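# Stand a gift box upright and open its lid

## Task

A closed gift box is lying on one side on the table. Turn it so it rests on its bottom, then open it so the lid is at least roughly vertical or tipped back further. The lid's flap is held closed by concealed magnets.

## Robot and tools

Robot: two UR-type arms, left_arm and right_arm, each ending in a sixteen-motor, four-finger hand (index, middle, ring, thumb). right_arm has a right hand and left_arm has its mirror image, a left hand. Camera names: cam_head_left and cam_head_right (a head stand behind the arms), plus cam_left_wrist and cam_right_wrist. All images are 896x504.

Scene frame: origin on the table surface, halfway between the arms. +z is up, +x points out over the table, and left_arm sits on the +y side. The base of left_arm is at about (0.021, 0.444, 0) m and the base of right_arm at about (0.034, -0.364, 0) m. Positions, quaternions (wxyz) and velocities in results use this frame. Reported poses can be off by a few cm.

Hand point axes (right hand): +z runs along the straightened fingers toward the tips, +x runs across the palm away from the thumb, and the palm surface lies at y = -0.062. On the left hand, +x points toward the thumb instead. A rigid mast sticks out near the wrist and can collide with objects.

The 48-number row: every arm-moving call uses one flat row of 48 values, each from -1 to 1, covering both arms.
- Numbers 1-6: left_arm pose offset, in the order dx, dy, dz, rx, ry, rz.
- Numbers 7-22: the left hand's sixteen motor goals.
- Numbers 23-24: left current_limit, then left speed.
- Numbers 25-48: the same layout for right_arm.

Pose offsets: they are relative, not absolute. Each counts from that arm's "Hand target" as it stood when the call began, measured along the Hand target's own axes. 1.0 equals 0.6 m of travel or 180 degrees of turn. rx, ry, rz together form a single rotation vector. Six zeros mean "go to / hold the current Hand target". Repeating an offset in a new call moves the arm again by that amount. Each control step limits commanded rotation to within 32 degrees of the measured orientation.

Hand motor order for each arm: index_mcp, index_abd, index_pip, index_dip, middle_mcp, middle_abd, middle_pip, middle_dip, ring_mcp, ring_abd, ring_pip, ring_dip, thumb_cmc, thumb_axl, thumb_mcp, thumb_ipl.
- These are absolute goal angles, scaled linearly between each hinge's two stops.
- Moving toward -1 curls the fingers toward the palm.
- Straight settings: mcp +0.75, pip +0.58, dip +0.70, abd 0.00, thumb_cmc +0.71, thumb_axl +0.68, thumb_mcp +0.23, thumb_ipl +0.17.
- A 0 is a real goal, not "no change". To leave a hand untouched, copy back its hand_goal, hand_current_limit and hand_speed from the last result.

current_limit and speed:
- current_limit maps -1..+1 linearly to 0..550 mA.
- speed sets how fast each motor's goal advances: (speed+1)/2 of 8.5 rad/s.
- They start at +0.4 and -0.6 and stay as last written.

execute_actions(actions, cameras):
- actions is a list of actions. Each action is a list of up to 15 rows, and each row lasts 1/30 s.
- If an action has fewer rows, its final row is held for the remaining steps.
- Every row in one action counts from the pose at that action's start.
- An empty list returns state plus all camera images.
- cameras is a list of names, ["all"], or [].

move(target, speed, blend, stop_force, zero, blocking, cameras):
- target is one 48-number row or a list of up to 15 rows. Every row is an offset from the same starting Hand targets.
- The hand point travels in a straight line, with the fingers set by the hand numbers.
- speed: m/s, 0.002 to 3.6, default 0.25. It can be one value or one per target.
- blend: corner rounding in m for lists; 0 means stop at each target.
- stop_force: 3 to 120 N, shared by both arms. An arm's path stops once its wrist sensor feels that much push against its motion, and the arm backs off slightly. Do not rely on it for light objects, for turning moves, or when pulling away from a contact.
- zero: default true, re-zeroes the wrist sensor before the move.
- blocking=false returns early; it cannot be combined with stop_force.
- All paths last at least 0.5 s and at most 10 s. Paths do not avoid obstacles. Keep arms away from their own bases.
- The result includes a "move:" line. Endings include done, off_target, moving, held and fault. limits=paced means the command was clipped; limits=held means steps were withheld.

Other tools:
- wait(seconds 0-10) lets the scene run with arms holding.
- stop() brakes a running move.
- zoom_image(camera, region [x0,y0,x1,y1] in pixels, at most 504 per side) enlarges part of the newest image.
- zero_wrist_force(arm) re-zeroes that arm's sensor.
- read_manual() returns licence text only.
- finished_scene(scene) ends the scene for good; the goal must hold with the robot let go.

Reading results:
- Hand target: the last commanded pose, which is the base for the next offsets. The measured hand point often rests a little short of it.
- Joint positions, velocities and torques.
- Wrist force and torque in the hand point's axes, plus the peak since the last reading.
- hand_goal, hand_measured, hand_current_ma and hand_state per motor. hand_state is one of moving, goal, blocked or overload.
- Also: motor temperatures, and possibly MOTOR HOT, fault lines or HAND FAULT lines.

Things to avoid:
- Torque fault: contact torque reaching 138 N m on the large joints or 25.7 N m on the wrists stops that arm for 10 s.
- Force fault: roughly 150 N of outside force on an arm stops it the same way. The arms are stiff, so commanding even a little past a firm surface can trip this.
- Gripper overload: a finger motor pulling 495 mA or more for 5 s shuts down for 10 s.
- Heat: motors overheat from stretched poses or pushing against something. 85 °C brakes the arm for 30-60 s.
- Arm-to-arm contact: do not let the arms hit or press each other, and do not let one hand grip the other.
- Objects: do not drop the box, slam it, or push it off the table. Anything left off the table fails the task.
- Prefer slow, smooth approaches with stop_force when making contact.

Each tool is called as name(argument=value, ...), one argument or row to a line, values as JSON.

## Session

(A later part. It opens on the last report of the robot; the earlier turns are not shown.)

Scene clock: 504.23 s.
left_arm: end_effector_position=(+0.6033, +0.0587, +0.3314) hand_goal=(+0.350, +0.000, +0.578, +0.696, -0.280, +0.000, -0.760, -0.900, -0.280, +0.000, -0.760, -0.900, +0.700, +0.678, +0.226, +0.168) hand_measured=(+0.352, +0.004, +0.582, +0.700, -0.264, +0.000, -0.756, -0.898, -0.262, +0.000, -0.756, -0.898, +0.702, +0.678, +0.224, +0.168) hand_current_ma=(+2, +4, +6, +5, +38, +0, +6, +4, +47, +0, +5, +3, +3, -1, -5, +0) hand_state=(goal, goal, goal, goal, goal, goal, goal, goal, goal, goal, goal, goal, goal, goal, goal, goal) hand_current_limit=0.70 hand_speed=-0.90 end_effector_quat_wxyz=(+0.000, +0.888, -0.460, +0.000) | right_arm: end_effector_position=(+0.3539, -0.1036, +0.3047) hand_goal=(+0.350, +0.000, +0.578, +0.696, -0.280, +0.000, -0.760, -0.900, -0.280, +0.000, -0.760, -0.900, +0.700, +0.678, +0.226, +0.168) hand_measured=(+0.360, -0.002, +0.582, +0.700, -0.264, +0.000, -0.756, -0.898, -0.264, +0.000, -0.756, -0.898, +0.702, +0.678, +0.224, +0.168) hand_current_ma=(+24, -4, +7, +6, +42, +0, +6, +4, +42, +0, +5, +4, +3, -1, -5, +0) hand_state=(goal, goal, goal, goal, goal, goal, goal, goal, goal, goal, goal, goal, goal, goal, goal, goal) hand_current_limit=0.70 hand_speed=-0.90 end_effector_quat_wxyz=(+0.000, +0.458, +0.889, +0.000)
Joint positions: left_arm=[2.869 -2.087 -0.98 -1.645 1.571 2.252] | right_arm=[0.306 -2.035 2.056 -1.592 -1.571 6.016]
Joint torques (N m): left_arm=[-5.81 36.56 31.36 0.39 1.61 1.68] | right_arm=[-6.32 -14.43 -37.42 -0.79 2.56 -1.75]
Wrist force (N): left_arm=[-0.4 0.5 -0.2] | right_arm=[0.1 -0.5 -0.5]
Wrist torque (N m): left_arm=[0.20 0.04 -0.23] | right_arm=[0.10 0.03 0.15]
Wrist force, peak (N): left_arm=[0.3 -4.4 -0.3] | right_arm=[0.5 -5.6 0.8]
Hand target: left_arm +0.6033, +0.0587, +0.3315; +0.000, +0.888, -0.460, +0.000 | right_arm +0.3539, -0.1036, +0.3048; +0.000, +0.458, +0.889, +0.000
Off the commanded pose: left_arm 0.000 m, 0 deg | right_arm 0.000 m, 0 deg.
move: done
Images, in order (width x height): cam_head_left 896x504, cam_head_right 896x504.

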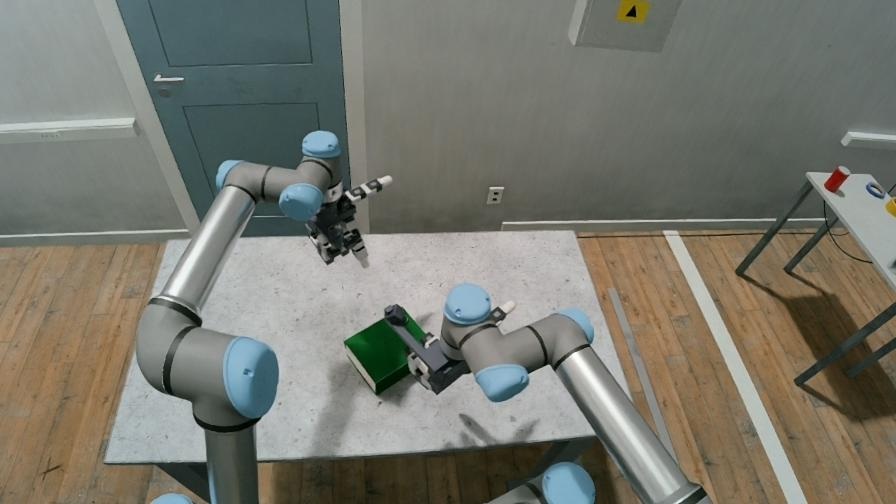

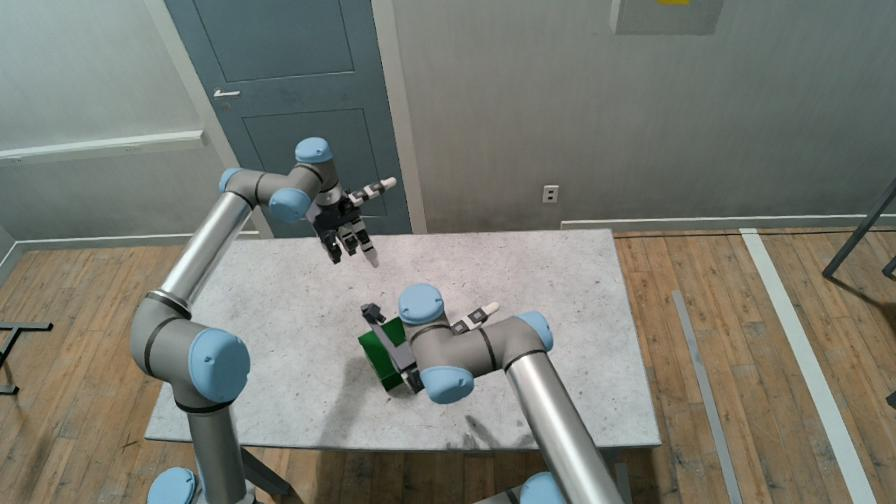

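move(
  target=[
    [-0.295,0.23,0,0,0,-0.49, 0.342,0,0.577,0.696,-0.28,0,-0.76,-0.9,-0.28,0,-0.76,-0.9,0.7,0.678,0.226,0.168,0.7,-0.9, 0,0,0,0,0,0, 0.342,0,0.577,0.696,-0.28,0,-0.76,-0.9,-0.28,0,-0.76,-0.9,0.7,0.678,0.226,0.168,0.7,-0.9],
    [-0.295,0.23,0,0,0,-0.5, 0.342,0,0.577,0.696,-0.28,0,-0.76,-0.9,-0.28,0,-0.76,-0.9,0.7,0.678,0.226,0.168,0.7,-0.9, -0.238,0.28,0,0,0,-0.5, 0.342,0,0.577,0.696,-0.28,0,-0.76,-0.9,-0.28,0,-0.76,-0.9,0.7,0.678,0.226,0.168,0.7,-0.9],
  ],
  speed=0.2,
  cameras=["cam_head_left","cam_head_right"],
)

zoom_image(
  camera="cam_head_left",
  region=[300, 260, 480, 430],
)

Scene clock: 564.63 s.
left_arm: end_effector_position=(+0.3884, +0.1235, +0.3315) hand_goal=(+0.342, +0.000, +0.578, +0.696, -0.280, +0.000, -0.760, -0.900, -0.280, +0.000, -0.760, -0.900, +0.700, +0.678, +0.226, +0.168) hand_measured=(+0.350, +0.004, +0.582, +0.700, -0.264, +0.000, -0.756, -0.898, -0.262, +0.000, -0.756, -0.898, +0.702, +0.678, +0.224, +0.168) hand_current_ma=(+18, +4, +6, +5, +38, +0, +6, +4, +47, +0, +5, +3, +3, -1, -5, +0) hand_state=(goal, goal, goal, goal, goal, goal, goal, goal, goal, goal, goal, goal, goal, goal, goal, goal) hand_current_limit=0.70 hand_speed=-0.90 end_effector_quat_wxyz=(+0.000, +0.953, +0.303, +0.000) | right_arm: end_effector_position=(+0.5736, -0.1224, +0.3048) hand_goal=(+0.342, +0.000, +0.578, +0.696, -0.280, +0.000, -0.760, -0.900, -0.280, +0.000, -0.760, -0.900, +0.700, +0.678, +0.226, +0.168) hand_measured=(+0.352, -0.002, +0.582, +0.700, -0.264, +0.000, -0.756, -0.898, -0.264, +0.000, -0.756, -0.898, +0.702, +0.678, +0.224, +0.168) hand_current_ma=(+25, -4, +7, +6, +42, +0, +6, +4, +42, +0, +5, +4, +3, -1, -5, +0) hand_state=(goal, goal, goal, goal, goal, goal, goal, goal, goal, goal, goal, goal, goal, goal, goal, goal) hand_current_limit=0.70 hand_speed=-0.90 end_effector_quat_wxyz=(+0.000, -0.305, +0.952, +0.000)
Joint positions: left_arm=[2.759 -1.297 -1.872 -1.544 1.571 0.572] | right_arm=[-0.002 -1.364 1.477 -1.683 -1.571 4.138]
Joint torques (N m): left_arm=[-6.48 -0.44 32.01 4.26 1.58 -1.36] | right_arm=[7 -19.88 -36.87 -0.71 2.95 -1.69]
Wrist force (N): left_arm=[-0.6 0.7 -0.5] | right_arm=[0.2 -0.2 -1.0]
Wrist torque (N m): left_arm=[0.27 0.07 -0.09] | right_arm=[0.16 0.02 0.16]
Wrist force, peak (N): left_arm=[-0.9 0.8 -0.8] | right_arm=[0.4 -0.3 -1.3]
Hand target: left_arm +0.3884, +0.1235, +0.3315; +0.000, +0.953, +0.303, +0.000 | right_arm +0.5736, -0.1224, +0.3048; +0.000, -0.305, +0.952, +0.000
Off the commanded pose: left_arm 0.000 m, 0 deg | right_arm 0.000 m, 0 deg.
move: done
Images, in order (width x height): cam_head_left 896x504, cam_head_right 896x504.

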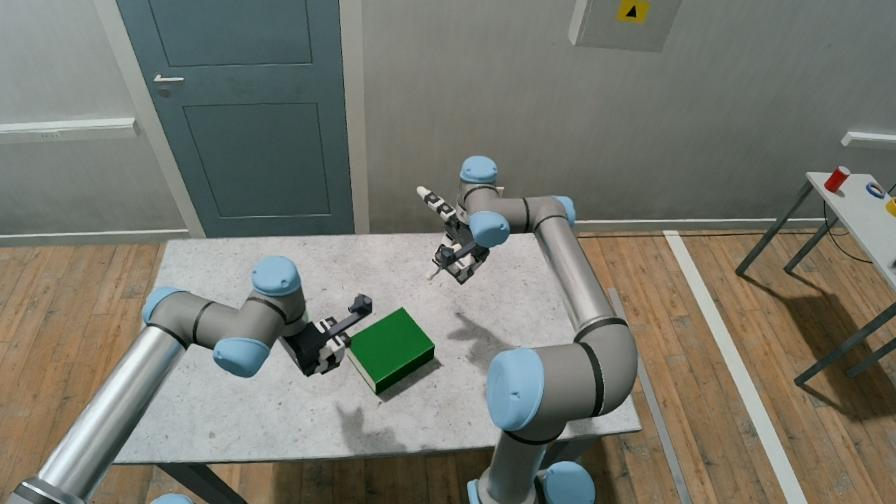

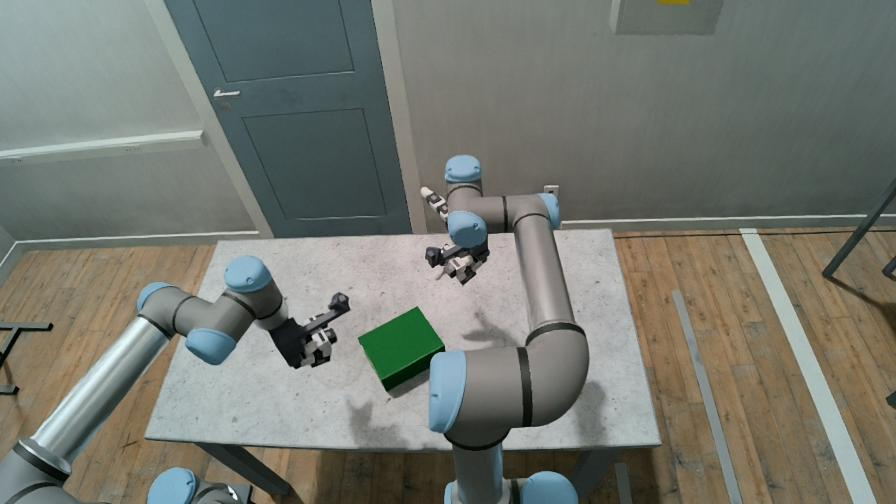

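Scaled by 2.800 from the camera's 896x504 image, which has a finer 1280x720 frame.

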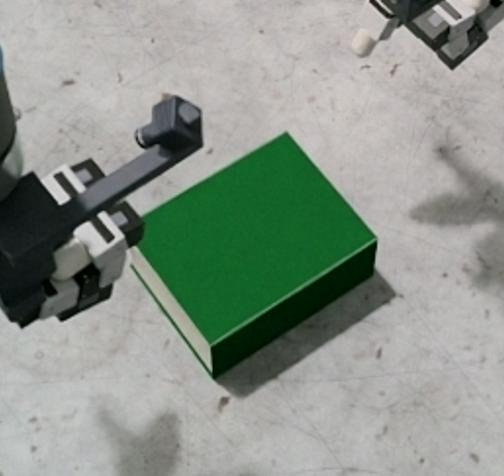

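execute_actions(
  actions=[],
  cameras=["cam_left_wrist","cam_right_wrist"],
)

Scene clock: 576.23 s.
left_arm: end_effector_position=(+0.3884, +0.1235, +0.3315) hand_goal=(+0.342, +0.000, +0.578, +0.696, -0.280, +0.000, -0.760, -0.900, -0.280, +0.000, -0.760, -0.900, +0.700, +0.678, +0.226, +0.168) hand_measured=(+0.350, +0.004, +0.582, +0.700, -0.264, +0.000, -0.756, -0.898, -0.262, +0.000, -0.756, -0.898, +0.702, +0.678, +0.224, +0.168) hand_current_ma=(+18, +4, +6, +5, +38, +0, +6, +4, +47, +0, +5, +3, +3, -1, -5, +0) hand_state=(goal, goal, goal, goal, goal, goal, goal, goal, goal, goal, goal, goal, goal, goal, goal, goal) hand_current_limit=0.70 hand_speed=-0.90 end_effector_quat_wxyz=(+0.000, +0.953, +0.303, +0.000) | right_arm: end_effector_position=(+0.5736, -0.1224, +0.3048) hand_goal=(+0.342, +0.000, +0.578, +0.696, -0.280, +0.000, -0.760, -0.900, -0.280, +0.000, -0.760, -0.900, +0.700, +0.678, +0.226, +0.168) hand_measured=(+0.352, -0.002, +0.582, +0.700, -0.264, +0.000, -0.756, -0.898, -0.264, +0.000, -0.756, -0.898, +0.702, +0.678, +0.224, +0.168) hand_current_ma=(+25, -4, +7, +6, +42, +0, +6, +4, +42, +0, +5, +4, +3, -1, -5, +0) hand_state=(goal, goal, goal, goal, goal, goal, goal, goal, goal, goal, goal, goal, goal, goal, goal, goal) hand_current_limit=0.70 hand_speed=-0.90 end_effector_quat_wxyz=(+0.000, -0.305, +0.952, +0.000)
Joint positions: left_arm=[2.759 -1.297 -1.872 -1.544 1.571 0.572] | right_arm=[-0.002 -1.364 1.477 -1.683 -1.571 4.138]
Joint velocities: within noise
Joint torques (N m): left_arm=[-5.96 -0.73 30.86 4.82 1.8 -1.26] | right_arm=[7.04 -19.54 -36.42 -0.64 2.93 -1.75]
Motor temperatures (°C): left_arm=[24 31 25 30 33 28] | right_arm=[24 29 23 26 30 29]
Wrist force (N): left_arm=[-0.5 0.5 -0.9] | right_arm=[0.0 -0.2 -1.1]
Wrist torque (N m): left_arm=[0.28 0.05 -0.08] | right_arm=[0.16 0.05 0.13]
Wrist force, peak (N): left_arm=[-0.7 0.8 -0.9] | right_arm=[0.2 0.1 -1.3]
Hand target: left_arm +0.3884, +0.1235, +0.3315; +0.000, +0.953, +0.303, +0.000 | right_arm +0.5736, -0.1224, +0.3048; +0.000, -0.305, +0.952, +0.000
Off the commanded pose: left_arm 0.000 m, 0 deg | right_arm 0.000 m, 0 deg.
Images, in order (width x height): cam_left_wrist 896x504, cam_right_wrist 896x504.

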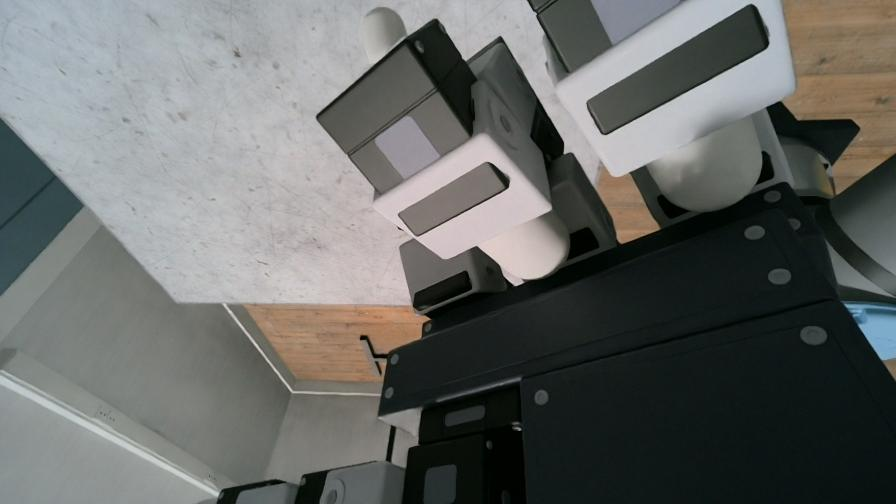

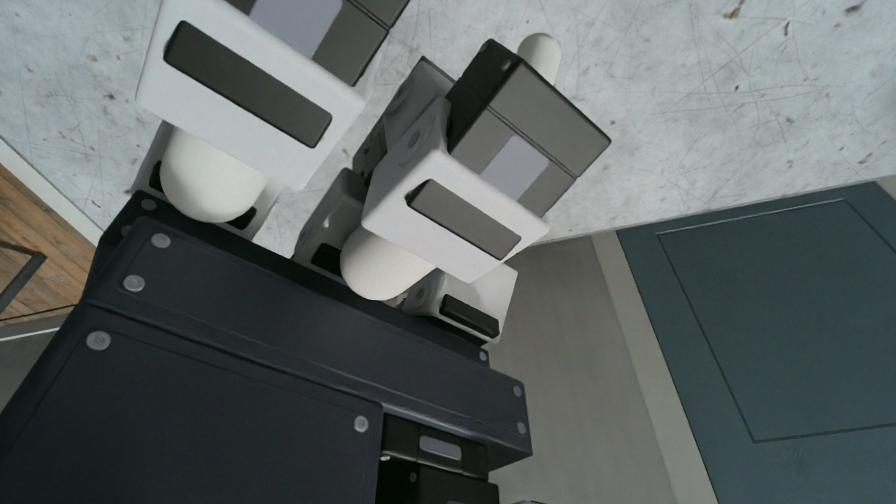

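move(
  target=[
    [0.032,0.03,0.1,0,0,0, 0.342,0,0.577,0.696,-0.28,0,-0.76,-0.9,-0.28,0,-0.76,-0.9,0.7,0.678,0.226,0.168,0.7,-0.9, -0.032,-0.03,0.1,0,0,0, 0.342,0,0.577,0.696,-0.28,0,-0.76,-0.9,-0.28,0,-0.76,-0.9,0.7,0.678,0.226,0.168,0.7,-0.9],
    [0.032,0.054,0.33,0,0,0, 0.342,0,0.577,0.696,-0.28,0,-0.76,-0.9,-0.28,0,-0.76,-0.9,0.7,0.678,0.226,0.168,0.7,-0.9, -0.032,-0.005,0.286,0,0,0, 0.342,0,0.577,0.696,-0.28,0,-0.76,-0.9,-0.28,0,-0.76,-0.9,0.7,0.678,0.226,0.168,0.7,-0.9],
  ],
  speed=0.07,
  stop_force=5,
  cameras=["cam_head_left","cam_left_wrist","cam_right_wrist"],
)

zoom_image(
  camera="cam_head_left",
  region=[300, 240, 480, 410],
)

Scene clock: 603.67 s.
left_arm: end_effector_position=(+0.4228, +0.1081, +0.1335) hand_goal=(+0.342, +0.000, +0.578, +0.696, -0.280, +0.000, -0.760, -0.900, -0.280, +0.000, -0.760, -0.900, +0.700, +0.678, +0.226, +0.168) hand_measured=(+0.350, +0.004, +0.582, +0.700, -0.264, +0.000, -0.756, -0.898, -0.262, +0.000, -0.756, -0.898, +0.702, +0.678, +0.224, +0.168) hand_current_ma=(+18, +4, +6, +5, +38, +0, +6, +4, +47, +0, +5, +3, +3, -1, -5, +0) hand_state=(goal, goal, goal, goal, goal, goal, goal, goal, goal, goal, goal, goal, goal, goal, goal, goal) hand_current_limit=0.70 hand_speed=-0.90 end_effector_quat_wxyz=(+0.000, +0.953, +0.303, +0.000) | right_arm: end_effector_position=(+0.5910, -0.1137, +0.1332) hand_goal=(+0.342, +0.000, +0.578, +0.696, -0.280, +0.000, -0.760, -0.900, -0.280, +0.000, -0.760, -0.900, +0.700, +0.678, +0.226, +0.168) hand_measured=(+0.352, -0.002, +0.582, +0.700, -0.264, +0.000, -0.756, -0.898, -0.264, +0.000, -0.756, -0.898, +0.702, +0.678, +0.224, +0.168) hand_current_ma=(+24, -4, +7, +6, +42, +0, +6, +4, +42, +0, +5, +4, +3, -1, -5, +0) hand_state=(goal, goal, goal, goal, goal, goal, goal, goal, goal, goal, goal, goal, goal, goal, goal, goal) hand_current_limit=0.70 hand_speed=-0.90 end_effector_quat_wxyz=(+0.000, -0.305, +0.952, +0.000)
Joint positions: left_arm=[2.756 -1.556 -2.195 -0.962 1.571 0.569] | right_arm=[0.011 -1.194 1.715 -2.091 -1.571 4.151]
Joint torques (N m): left_arm=[-7.23 6.5 7.24 5.06 -1.42 -1.2] | right_arm=[6.77 -23.98 -11.5 -4.12 2.73 2.19]
Wrist force (N): left_arm=[-0.4 0.5 -0.9] | right_arm=[0.2 -0.2 -1.0]
Wrist torque (N m): left_arm=[0.26 0.03 -0.06] | right_arm=[0.17 -0.02 0.03]
Wrist force, peak (N): left_arm=[-0.8 0.7 -1.4] | right_arm=[0.3 -0.1 -1.6]
Hand target: left_arm +0.4228, +0.1081, +0.1335; +0.000, +0.953, +0.303, +0.000 | right_arm +0.5910, -0.1137, +0.1332; +0.000, -0.305, +0.952, +0.000
Off the commanded pose: left_arm 0.000 m, 0 deg | right_arm 0.000 m, 0 deg.
move: done
Images, in order (width x height): cam_head_left 896x504, cam_left_wrist 896x504, cam_right_wrist 896x504.

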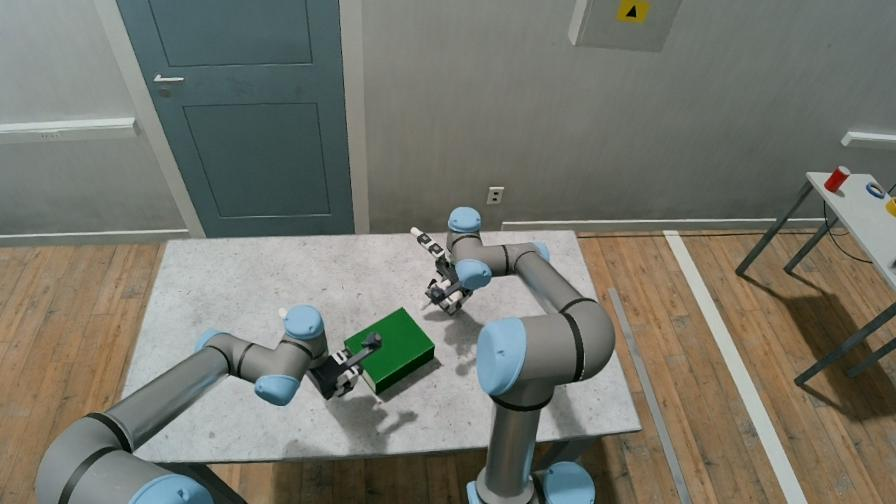

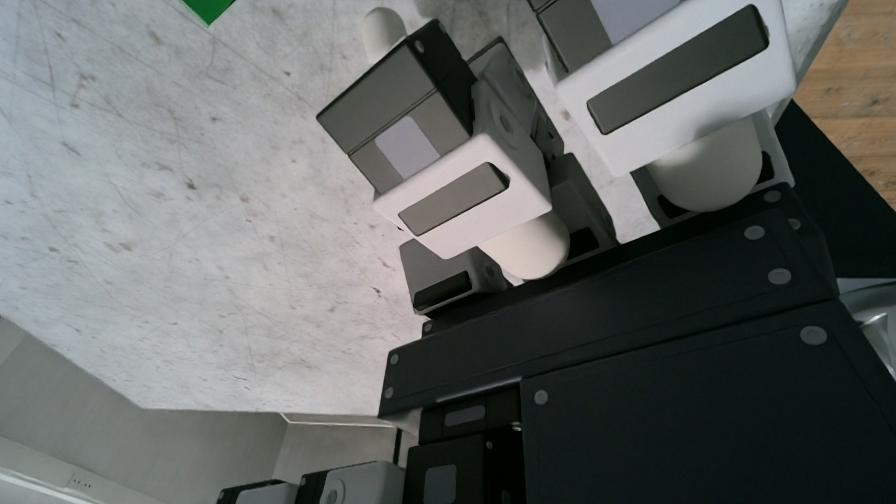

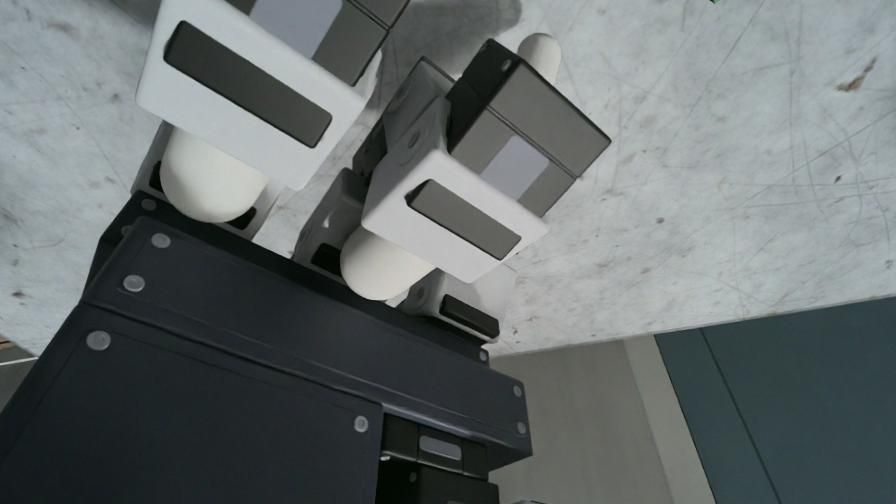

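Scaled by 2.800 from the camera's 896x504 image, which has a finer 1280x720 frame.

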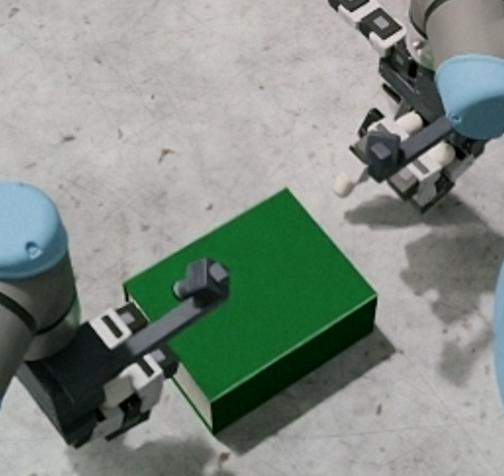

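move(
  target=[
    [-0.02,0,0,0,0,0, 0.342,0,0.577,0.696,-0.28,0,-0.76,-0.9,-0.28,0,-0.76,-0.9,0.7,0.678,0.226,0.168,0.7,-0.9, 0.02,0,0,0,0,0, 0.342,0,0.577,0.696,-0.28,0,-0.76,-0.9,-0.28,0,-0.76,-0.9,0.7,0.678,0.226,0.168,0.7,-0.9],
    [-0.02,0.075,0,0,0,0, 0.342,0,0.577,0.696,-0.28,0,-0.76,-0.9,-0.28,0,-0.76,-0.9,0.7,0.678,0.226,0.168,0.7,-0.9, 0.02,0.117,0,0,0,0, 0.342,0,0.577,0.696,-0.28,0,-0.76,-0.9,-0.28,0,-0.76,-0.9,0.7,0.678,0.226,0.168,0.7,-0.9],
  ],
  speed=[0.05,0.015],
  stop_force=3,
  cameras=["cam_head_left","cam_left_wrist","cam_right_wrist"],
)

zoom_image(
  camera="cam_head_left",
  region=[300, 240, 480, 410],
)

Scene clock: 634.93 s.
left_arm: end_effector_position=(+0.4370, +0.0674, +0.1335) hand_goal=(+0.342, +0.000, +0.578, +0.696, -0.280, +0.000, -0.760, -0.900, -0.280, +0.000, -0.760, -0.900, +0.700, +0.678, +0.226, +0.168) hand_measured=(+0.370, +0.004, +0.590, +0.700, -0.264, +0.000, -0.756, -0.898, -0.262, +0.000, -0.756, -0.898, +0.702, +0.678, +0.224, +0.168) hand_current_ma=(+75, +4, +26, +6, +38, +0, +6, +4, +47, +0, +5, +3, +3, -1, -5, +0) hand_state=(blocked, goal, goal, goal, goal, goal, goal, goal, goal, goal, goal, goal, goal, goal, goal, goal) hand_current_limit=0.70 hand_speed=-0.90 end_effector_quat_wxyz=(+0.000, +0.953, +0.303, +0.000) | right_arm: end_effector_position=(+0.5441, -0.0686, +0.1332) hand_goal=(+0.342, +0.000, +0.578, +0.696, -0.280, +0.000, -0.760, -0.900, -0.280, +0.000, -0.760, -0.900, +0.700, +0.678, +0.226, +0.168) hand_measured=(+0.378, +0.000, +0.594, +0.702, -0.264, +0.000, -0.756, -0.898, -0.264, +0.000, -0.756, -0.898, +0.702, +0.678, +0.224, +0.168) hand_current_ma=(+115, +0, +38, +11, +42, +0, +6, +4, +42, +0, +5, +4, +3, -1, -5, +0) hand_state=(blocked, goal, goal, goal, goal, goal, goal, goal, goal, goal, goal, goal, goal, goal, goal, goal) hand_current_limit=0.70 hand_speed=-0.90 end_effector_quat_wxyz=(+0.000, -0.305, +0.952, +0.000)
Joint positions: left_arm=[2.684 -1.646 -2.101 -0.965 1.571 0.496] | right_arm=[0.097 -1.258 1.805 -2.118 -1.571 4.236]
Joint torques (N m): left_arm=[6.91 38.92 7.33 5.05 1.07 1.8] | right_arm=[-6.14 -21.09 -33.36 -0.57 2.8 -1.79]
Wrist force (N): left_arm=[-0.3 -0.7 -1.1] | right_arm=[0.4 -1.0 -0.8]
Wrist torque (N m): left_arm=[0.28 0.06 -0.18] | right_arm=[0.23 -0.04 0.12]
Wrist force, peak (N): left_arm=[-0.6 -2.5 -2.4] | right_arm=[0.2 -3.4 -2.8]
Hand target: left_arm +0.4370, +0.0674, +0.1335; +0.000, +0.953, +0.303, +0.000 (not the last commanded pose) | right_arm +0.5441, -0.0686, +0.1332; +0.000, -0.305, +0.952, +0.000 (not the last commanded pose)
Off the commanded pose: left_arm 0.004 m, 0 deg | right_arm 0.006 m, 0 deg.
move: contact (left_arm, right_arm); path passed 1 of 2 targets
Images, in order (width x height): cam_head_left 896x504, cam_left_wrist 896x504, cam_right_wrist 896x504.

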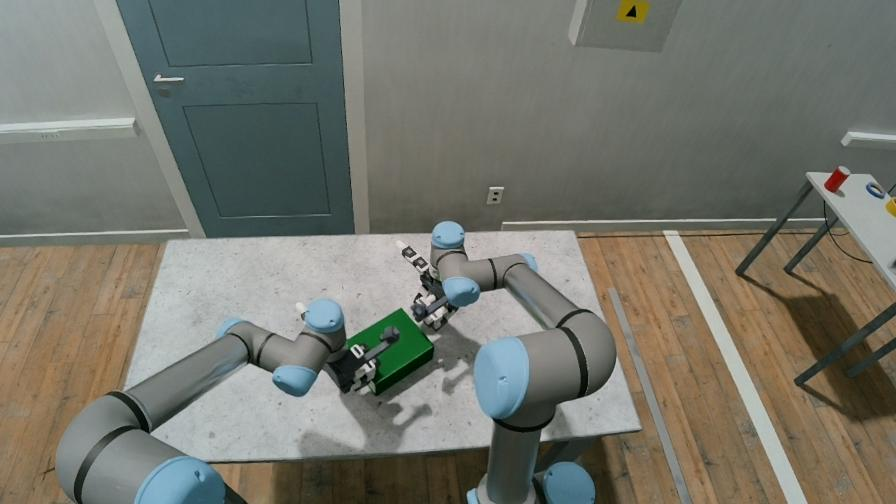

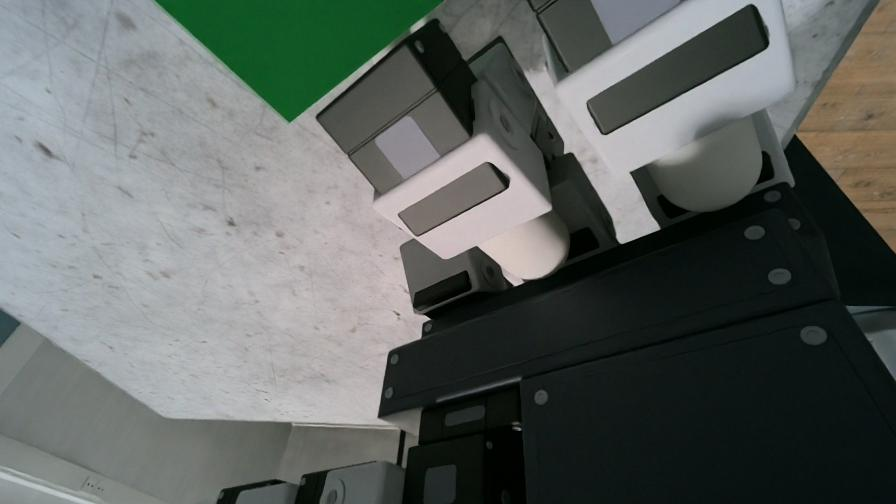

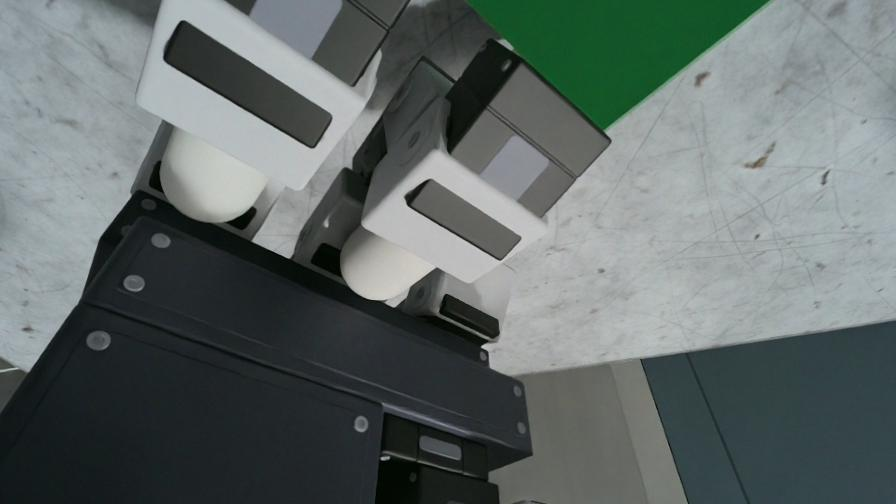

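Scaled by 2.800 from the camera's 896x504 image, which has a finer 1280x720 frame.

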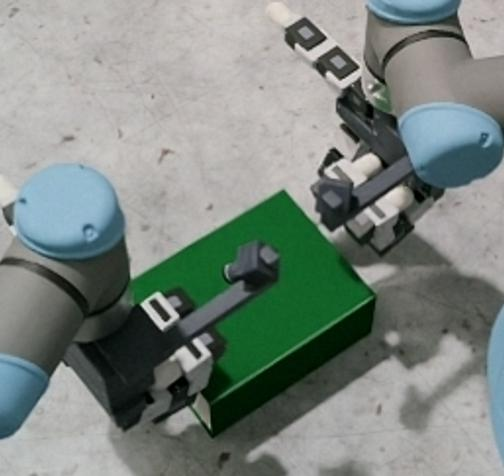

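execute_actions(
  actions=[
    [[0,0,0,0,0,0,0.08,0,0.577,0.696,-0.28,0,-0.76,-0.9,-0.28,0,-0.76,-0.9,0.7,0.678,0.226,0.168,0.7,-0.8,0,0,0,0,0,0,0.08,0,0.577,0.696,-0.28,0,-0.76,-0.9,-0.28,0,-0.76,-0.9,0.7,0.678,0.226,0.168,0.7,-0.8]],
  ],
)

move(
  target=[
    [0,0,-0.04,0,0,0,0.08,0,0.577,0.696,-0.28,0,-0.76,-0.9,-0.28,0,-0.76,-0.9,0.7,0.678,0.226,0.168,0.7,-0.8,0,0,-0.04,0,0,0,0.08,0,0.577,0.696,-0.28,0,-0.76,-0.9,-0.28,0,-0.76,-0.9,0.7,0.678,0.226,0.168,0.7,-0.8],
    [0,0,-0.19,0,0,0,0.08,0,0.577,0.696,-0.28,0,-0.76,-0.9,-0.28,0,-0.76,-0.9,0.7,0.678,0.226,0.168,0.7,-0.8,0,0,-0.19,0,0,0,0.08,0,0.577,0.696,-0.28,0,-0.76,-0.9,-0.28,0,-0.76,-0.9,0.7,0.678,0.226,0.168,0.7,-0.8],
  ],
  speed=0.03,
  blend=0.005,
  cameras=["cam_head_left","cam_head_right","cam_left_wrist","cam_right_wrist"],
)

zoom_image(
  camera="cam_head_left",
  region=[300, 240, 480, 410],
)

Scene clock: 656.53 s.
left_arm: end_effector_position=(+0.4370, +0.0674, +0.1335) hand_goal=(+0.080, +0.000, +0.578, +0.696, -0.280, +0.000, -0.760, -0.900, -0.280, +0.000, -0.760, -0.900, +0.700, +0.678, +0.226, +0.168) hand_measured=(+0.350, +0.004, +0.606, +0.710, -0.264, +0.000, -0.756, -0.898, -0.262, +0.000, -0.756, -0.898, +0.702, +0.678, +0.224, +0.168) hand_current_ma=(+467, +4, +73, +30, +38, +0, +6, +4, +47, +0, +5, +3, +3, -1, -5, +0) hand_state=(blocked, goal, blocked, goal, goal, goal, goal, goal, goal, goal, goal, goal, goal, goal, goal, goal) hand_current_limit=0.70 hand_speed=-0.80 end_effector_quat_wxyz=(+0.000, +0.953, +0.303, +0.000) | right_arm: end_effector_position=(+0.5441, -0.0686, +0.1332) hand_goal=(+0.080, +0.000, +0.578, +0.696, -0.280, +0.000, -0.760, -0.900, -0.280, +0.000, -0.760, -0.900, +0.700, +0.678, +0.226, +0.168) hand_measured=(+0.366, +0.000, +0.602, +0.710, -0.264, +0.000, -0.756, -0.898, -0.264, +0.000, -0.756, -0.898, +0.702, +0.678, +0.224, +0.168) hand_current_ma=(+467, +0, +67, +33, +42, +0, +6, +4, +42, +0, +5, +4, +3, -1, -5, +0) hand_state=(blocked, goal, blocked, goal, goal, goal, goal, goal, goal, goal, goal, goal, goal, goal, goal, goal) hand_current_limit=0.70 hand_speed=-0.80 end_effector_quat_wxyz=(+0.000, -0.305, +0.952, +0.000)
Joint positions: left_arm=[2.684 -1.646 -2.101 -0.965 1.571 0.496] | right_arm=[0.097 -1.258 1.805 -2.118 -1.571 4.236]
Joint torques (N m): left_arm=[6.34 38.09 9.01 5.3 0.29 1.7] | right_arm=[-2.51 -20.35 -31.42 -0.61 2.81 -1.75]
Wrist force (N): left_arm=[-0.3 -3.1 -1.4] | right_arm=[0.3 -3.2 -0.8]
Wrist torque (N m): left_arm=[0.50 0.09 -0.24] | right_arm=[0.37 -0.03 0.14]
Wrist force, peak (N): left_arm=[-0.6 -3.4 -1.6] | right_arm=[0.3 -3.2 -0.8]
Hand target: left_arm +0.4370, +0.0674, +0.1335; +0.000, +0.953, +0.303, +0.000 | right_arm +0.5441, -0.0686, +0.1332; +0.000, -0.305, +0.952, +0.000
Off the commanded pose: left_arm 0.000 m, 0 deg | right_arm 0.000 m, 0 deg.

Scene clock: 660.80 s.
left_arm: end_effector_position=(+0.4370, +0.0674, +0.2474) hand_goal=(+0.080, +0.000, +0.578, +0.696, -0.280, +0.000, -0.760, -0.900, -0.280, +0.000, -0.760, -0.900, +0.700, +0.678, +0.226, +0.168) hand_measured=(+0.348, +0.000, +0.608, +0.712, -0.264, +0.000, -0.756, -0.898, -0.262, +0.000, -0.756, -0.898, +0.702, +0.678, +0.224, +0.168) hand_current_ma=(+468, +0, +78, +38, +38, +0, +6, +4, +47, +0, +5, +3, +3, -1, -5, +0) hand_state=(blocked, goal, blocked, goal, goal, goal, goal, goal, goal, goal, goal, goal, goal, goal, goal, goal) hand_current_limit=0.70 hand_speed=-0.80 end_effector_quat_wxyz=(+0.000, +0.953, +0.303, +0.000) | right_arm: end_effector_position=(+0.5441, -0.0686, +0.2471) hand_goal=(+0.080, +0.000, +0.578, +0.696, -0.280, +0.000, -0.760, -0.900, -0.280, +0.000, -0.760, -0.900, +0.700, +0.678, +0.226, +0.168) hand_measured=(+0.364, +0.000, +0.606, +0.712, -0.264, +0.000, -0.756, -0.898, -0.264, +0.000, -0.756, -0.898, +0.702, +0.678, +0.224, +0.168) hand_current_ma=(+468, +0, +76, +41, +42, +0, +6, +4, +42, +0, +5, +4, +3, -1, -5, +0) hand_state=(blocked, goal, blocked, goal, goal, goal, goal, goal, goal, goal, goal, goal, goal, goal, goal, goal) hand_current_limit=0.70 hand_speed=-0.80 end_effector_quat_wxyz=(+0.000, -0.305, +0.952, +0.000)
Joint positions: left_arm=[2.684 -1.519 -1.907 -1.286 1.571 0.496] | right_arm=[0.097 -1.365 1.627 -1.833 -1.571 4.236]
Joint torques (N m): left_arm=[-4.46 35.62 29.88 1.83 -1.3 -0.71] | right_arm=[-0.95 -41.63 -35.44 -0.4 2.23 0.58]
Wrist force (N): left_arm=[-0.4 -2.4 0.1] | right_arm=[0.1 -2.4 0.2]
Wrist torque (N m): left_arm=[0.35 -0.03 -0.15] | right_arm=[0.29 -0.01 0.11]
Wrist force, peak (N): left_arm=[-0.4 -3.2 -1.5] | right_arm=[0.4 -2.8 -0.9]
Hand target: left_arm +0.4370, +0.0674, +0.2475; +0.000, +0.953, +0.303, +0.000 | right_arm +0.5441, -0.0686, +0.2472; +0.000, -0.305, +0.952, +0.000
Off the commanded pose: left_arm 0.000 m, 0 deg | right_arm 0.000 m, 0 deg.
move: done

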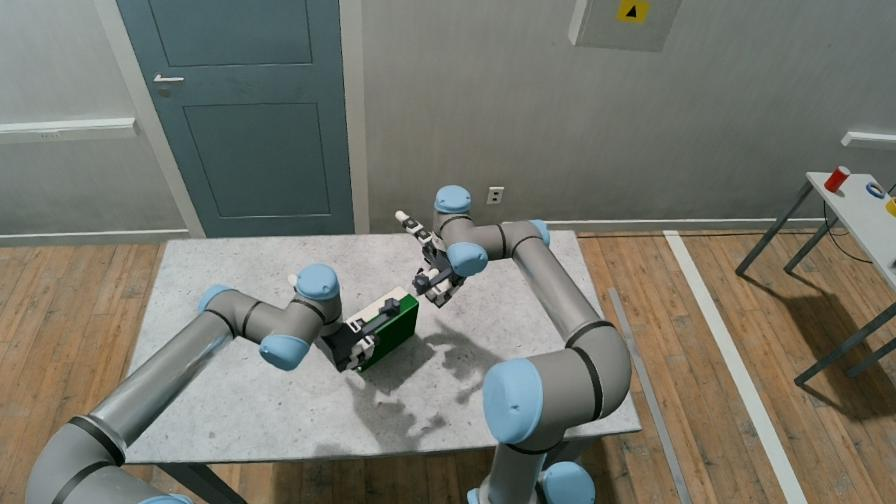

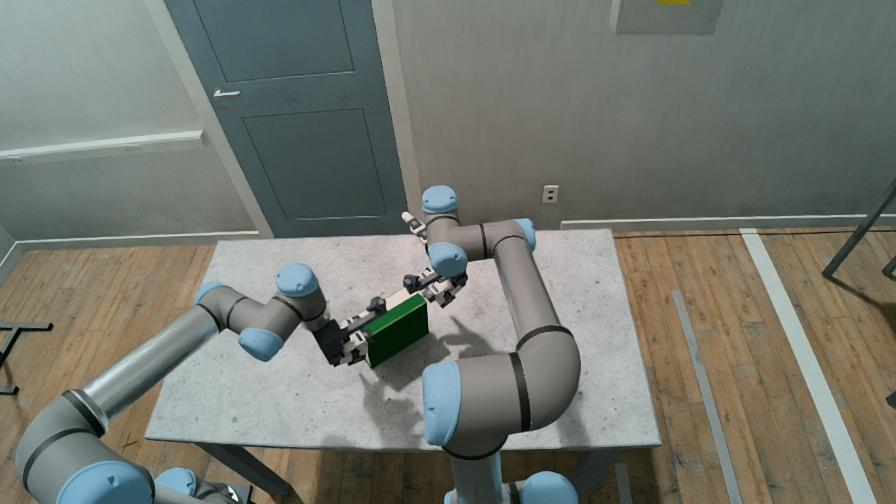

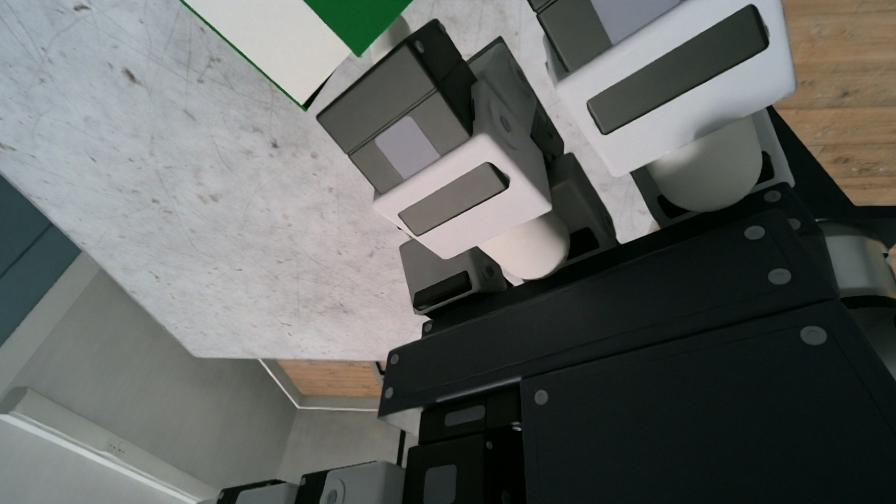

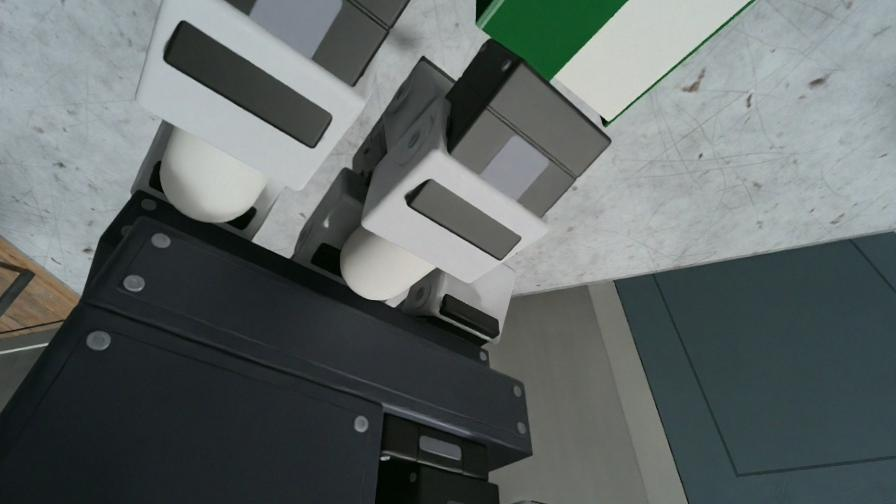

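Scaled by 2.800 from the camera's 896x504 image, which has a finer 1280x720 frame.

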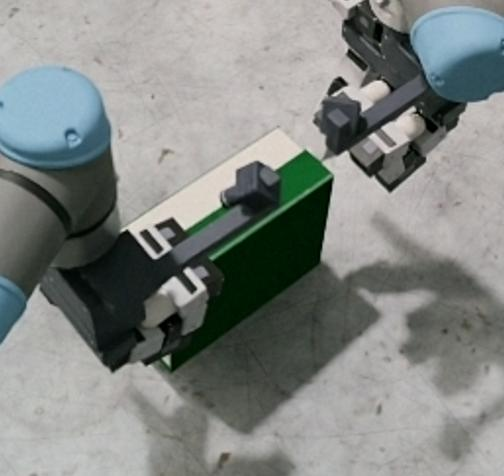

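move(
  target=[
    [-0.0703,0.0162,0,0,0,-0.1011,0.08,0,0.577,0.696,-0.28,0,-0.76,-0.9,-0.28,0,-0.76,-0.9,0.7,0.678,0.226,0.168,0.7,-0.8,-0.0258,-0.0008,0,0,0,-0.1011,0.08,0,0.577,0.696,-0.28,0,-0.76,-0.9,-0.28,0,-0.76,-0.9,0.7,0.678,0.226,0.168,0.7,-0.8],
    [-0.1322,0.0458,0,0,0,-0.2022,0.08,0,0.577,0.696,-0.28,0,-0.76,-0.9,-0.28,0,-0.76,-0.9,0.7,0.678,0.226,0.168,0.7,-0.8,-0.0508,0.0143,0,0,0,-0.2022,0.08,0,0.577,0.696,-0.28,0,-0.76,-0.9,-0.28,0,-0.76,-0.9,0.7,0.678,0.226,0.168,0.7,-0.8],
    [-0.1818,0.0857,0,0,0,-0.3033,0.08,0,0.577,0.696,-0.28,0,-0.76,-0.9,-0.28,0,-0.76,-0.9,0.7,0.678,0.226,0.168,0.7,-0.8,-0.0695,0.0442,0,0,0,-0.3033,0.08,0,0.577,0.696,-0.28,0,-0.76,-0.9,-0.28,0,-0.76,-0.9,0.7,0.678,0.226,0.168,0.7,-0.8],
  ],
  speed=0.06,
  blend=0.005,
  cameras=["cam_head_left","cam_head_right","cam_left_wrist","cam_right_wrist"],
)

zoom_image(
  camera="cam_head_left",
  region=[300, 240, 480, 410],
)

Scene clock: 716.27 s.
left_arm: end_effector_position=(+0.3776, -0.0376, +0.2475) hand_goal=(+0.080, +0.000, +0.578, +0.696, -0.280, +0.000, -0.760, -0.900, -0.280, +0.000, -0.760, -0.900, +0.700, +0.678, +0.226, +0.168) hand_measured=(+0.240, +0.000, +0.610, +0.714, -0.264, +0.000, -0.756, -0.898, -0.262, +0.000, -0.756, -0.898, +0.702, +0.678, +0.224, +0.168) hand_current_ma=(+467, +0, +87, +43, +38, +0, +6, +4, +47, +0, +5, +3, +3, -1, -5, +0) hand_state=(blocked, goal, blocked, goal, goal, goal, goal, goal, goal, goal, goal, goal, goal, goal, goal, goal) hand_current_limit=0.70 hand_speed=-0.80 end_effector_quat_wxyz=(+0.000, +0.708, +0.706, +0.000) | right_arm: end_effector_position=(+0.5627, -0.0228, +0.2472) hand_goal=(+0.080, +0.000, +0.578, +0.696, -0.280, +0.000, -0.760, -0.900, -0.280, +0.000, -0.760, -0.900, +0.700, +0.678, +0.226, +0.168) hand_measured=(+0.364, +0.000, +0.610, +0.714, -0.264, +0.000, -0.756, -0.898, -0.264, +0.000, -0.756, -0.898, +0.702, +0.678, +0.224, +0.168) hand_current_ma=(+468, +0, +88, +48, +42, +0, +6, +4, +42, +0, +5, +4, +3, -1, -5, +0) hand_state=(blocked, goal, blocked, goal, goal, goal, goal, goal, goal, goal, goal, goal, goal, goal, goal, goal) hand_current_limit=0.70 hand_speed=-0.80 end_effector_quat_wxyz=(+0.000, +0.708, -0.707, +0.000)
Joint positions: left_arm=[2.3 -1.758 -1.65 -1.305 1.571 -0.84] | right_arm=[0.238 -1.103 1.27 -1.738 -1.571 3.425]
Joint torques (N m): left_arm=[-5.61 20.81 31.62 1.2 2.6 -1.25] | right_arm=[8.25 -29.95 -35.76 0.18 2.87 -1.88]
Wrist force (N): left_arm=[-1.0 -1.9 -0.2] | right_arm=[0.1 -2.4 0.1]
Wrist torque (N m): left_arm=[0.46 0.02 -0.14] | right_arm=[0.32 0.06 0.14]
Wrist force, peak (N): left_arm=[-0.6 -2.5 0.0] | right_arm=[-0.1 -3.1 -0.3]
Hand target: left_arm +0.3776, -0.0376, +0.2475; +0.000, +0.708, +0.706, +0.000 | right_arm +0.5627, -0.0228, +0.2472; +0.000, +0.708, -0.707, +0.000
Off the commanded pose: left_arm 0.000 m, 0 deg | right_arm 0.000 m, 0 deg.
move: done

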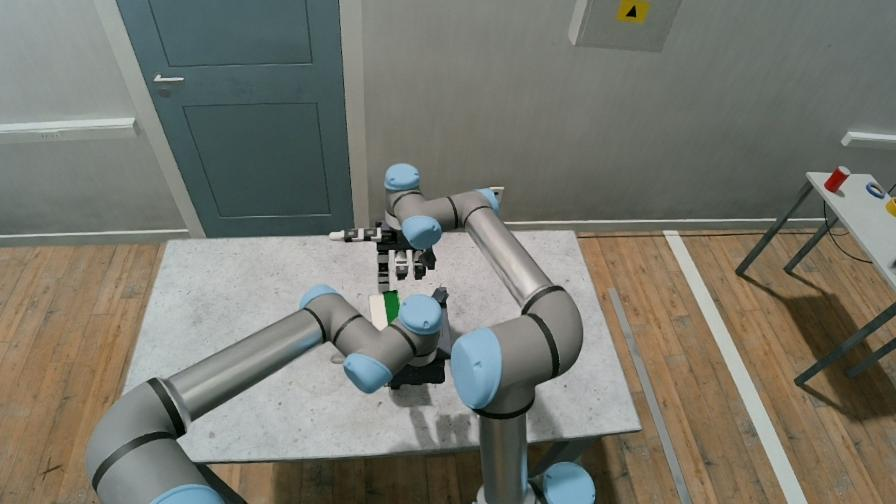

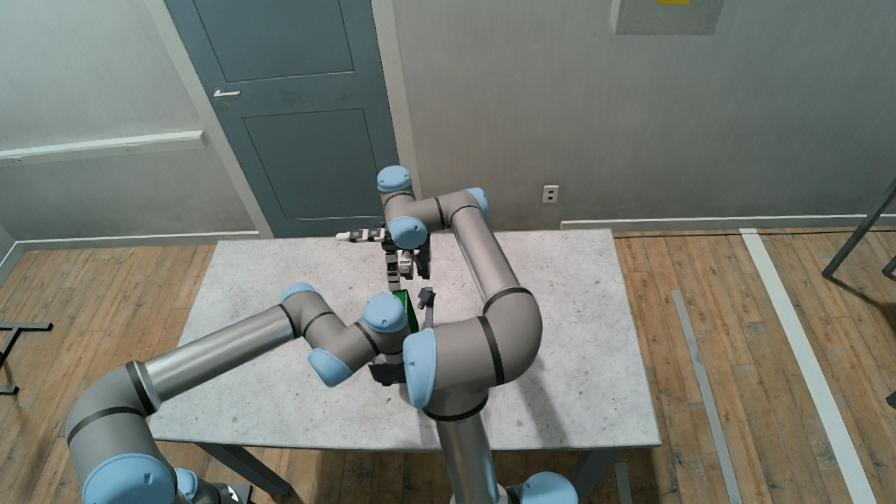

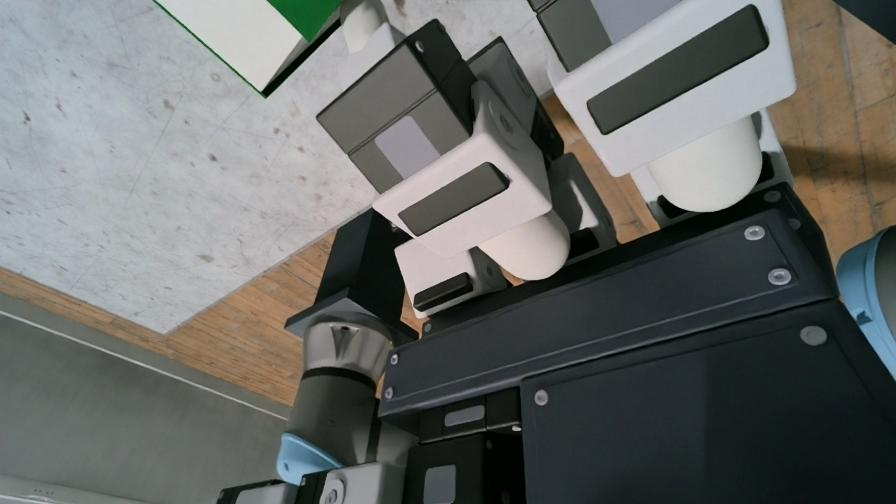

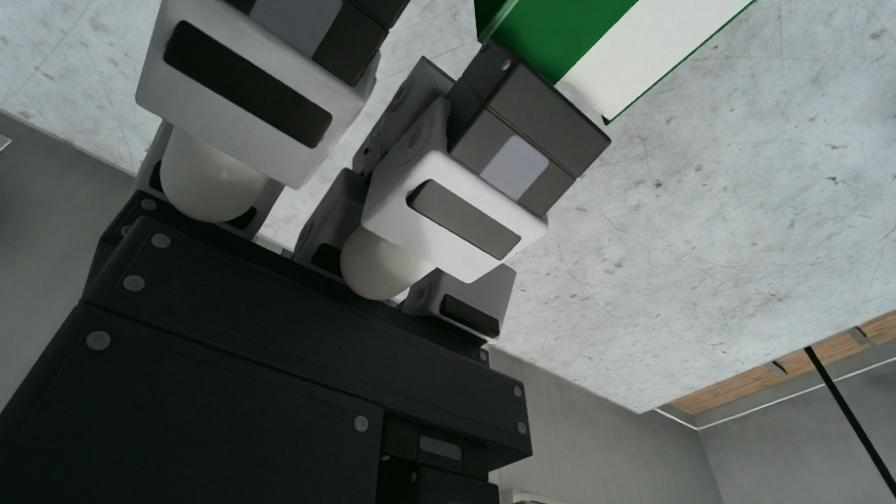

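Scaled by 2.800 from the camera's 896x504 image, which has a finer 1280x720 frame.

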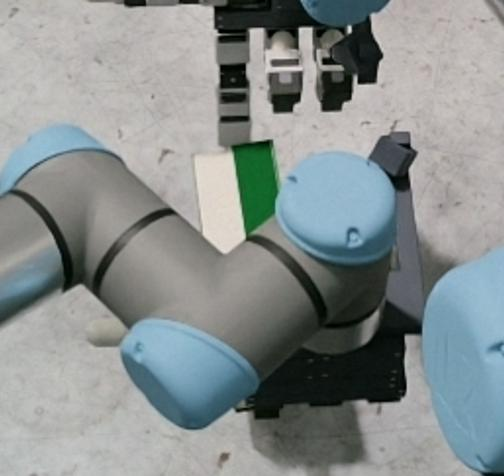

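move(
  target=[0,0,0.095,0,0,0,0.08,0,0.577,0.696,-0.28,0,-0.76,-0.9,-0.28,0,-0.76,-0.9,0.7,0.678,0.226,0.168,0.7,-0.8,0,0,0.095,0,0,0,0.08,0,0.577,0.696,-0.28,0,-0.76,-0.9,-0.28,0,-0.76,-0.9,0.7,0.678,0.226,0.168,0.7,-0.8],
  speed=0.02,
  stop_force=3,
  cameras=["cam_right_wrist"],
)

Scene clock: 729.90 s.
left_arm: end_effector_position=(+0.3776, -0.0376, +0.1952) hand_goal=(+0.080, +0.000, +0.578, +0.696, -0.280, +0.000, -0.760, -0.900, -0.280, +0.000, -0.760, -0.900, +0.700, +0.678, +0.226, +0.168) hand_measured=(+0.214, -0.020, +0.624, +0.722, -0.264, +0.000, -0.756, -0.898, -0.262, +0.000, -0.756, -0.898, +0.702, +0.678, +0.224, +0.168) hand_current_ma=(+468, -41, +136, +66, +38, +0, +6, +4, +47, +0, +5, +3, +3, -1, -5, +0) hand_state=(blocked, blocked, blocked, blocked, goal, goal, goal, goal, goal, goal, goal, goal, goal, goal, goal, goal) hand_current_limit=0.70 hand_speed=-0.80 end_effector_quat_wxyz=(+0.000, +0.708, +0.706, +0.000) | right_arm: end_effector_position=(+0.5627, -0.0228, +0.2197) hand_goal=(+0.080, +0.000, +0.578, +0.696, -0.280, +0.000, -0.760, -0.900, -0.280, +0.000, -0.760, -0.900, +0.700, +0.678, +0.226, +0.168) hand_measured=(+0.350, +0.006, +0.630, +0.728, -0.264, +0.000, -0.756, -0.898, -0.264, +0.000, -0.756, -0.898, +0.702, +0.678, +0.224, +0.168) hand_current_ma=(+467, +10, +163, +91, +42, +0, +6, +4, +42, +0, +5, +4, +3, -1, -5, +0) hand_state=(blocked, goal, blocked, blocked, goal, goal, goal, goal, goal, goal, goal, goal, goal, goal, goal, goal) hand_current_limit=0.70 hand_speed=-0.80 end_effector_quat_wxyz=(+0.000, +0.708, -0.707, +0.000)
Joint positions: left_arm=[2.3 -1.798 -1.741 -1.173 1.571 -0.84] | right_arm=[0.238 -1.09 1.321 -1.802 -1.571 3.425]
Joint torques (N m): left_arm=[-1.89 48.04 31.22 1.49 1.42 -0.71] | right_arm=[7.74 -51.53 -30.46 -0.45 1.11 -1.79]
Wrist force (N): left_arm=[-0.9 -3.5 -0.2] | right_arm=[-0.4 -4.0 -0.6]
Wrist torque (N m): left_arm=[0.56 -0.01 -0.16] | right_arm=[0.50 0.06 0.20]
Wrist force, peak (N): left_arm=[-1.8 -4.4 -3.0] | right_arm=[0.4 -4.0 -3.2]
Hand target: left_arm +0.3776, -0.0376, +0.1952; +0.000, +0.708, +0.706, +0.000 (not the last commanded pose) | right_arm +0.5627, -0.0228, +0.2197; +0.000, +0.708, -0.707, +0.000 (not the last commanded pose)
Off the commanded pose: left_arm 0.005 m, 0 deg | right_arm 0.029 m, 0 deg.
move: contact (left_arm, right_arm)
Images, in order (width x height): cam_right_wrist 896x504.

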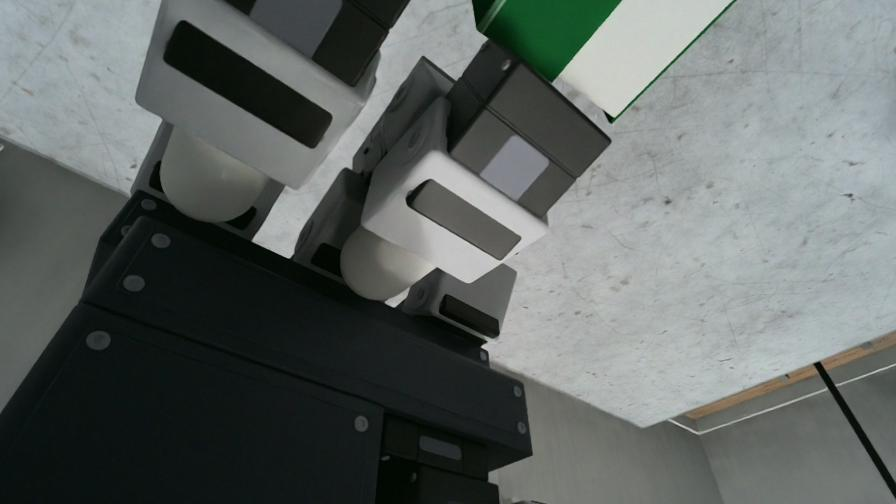

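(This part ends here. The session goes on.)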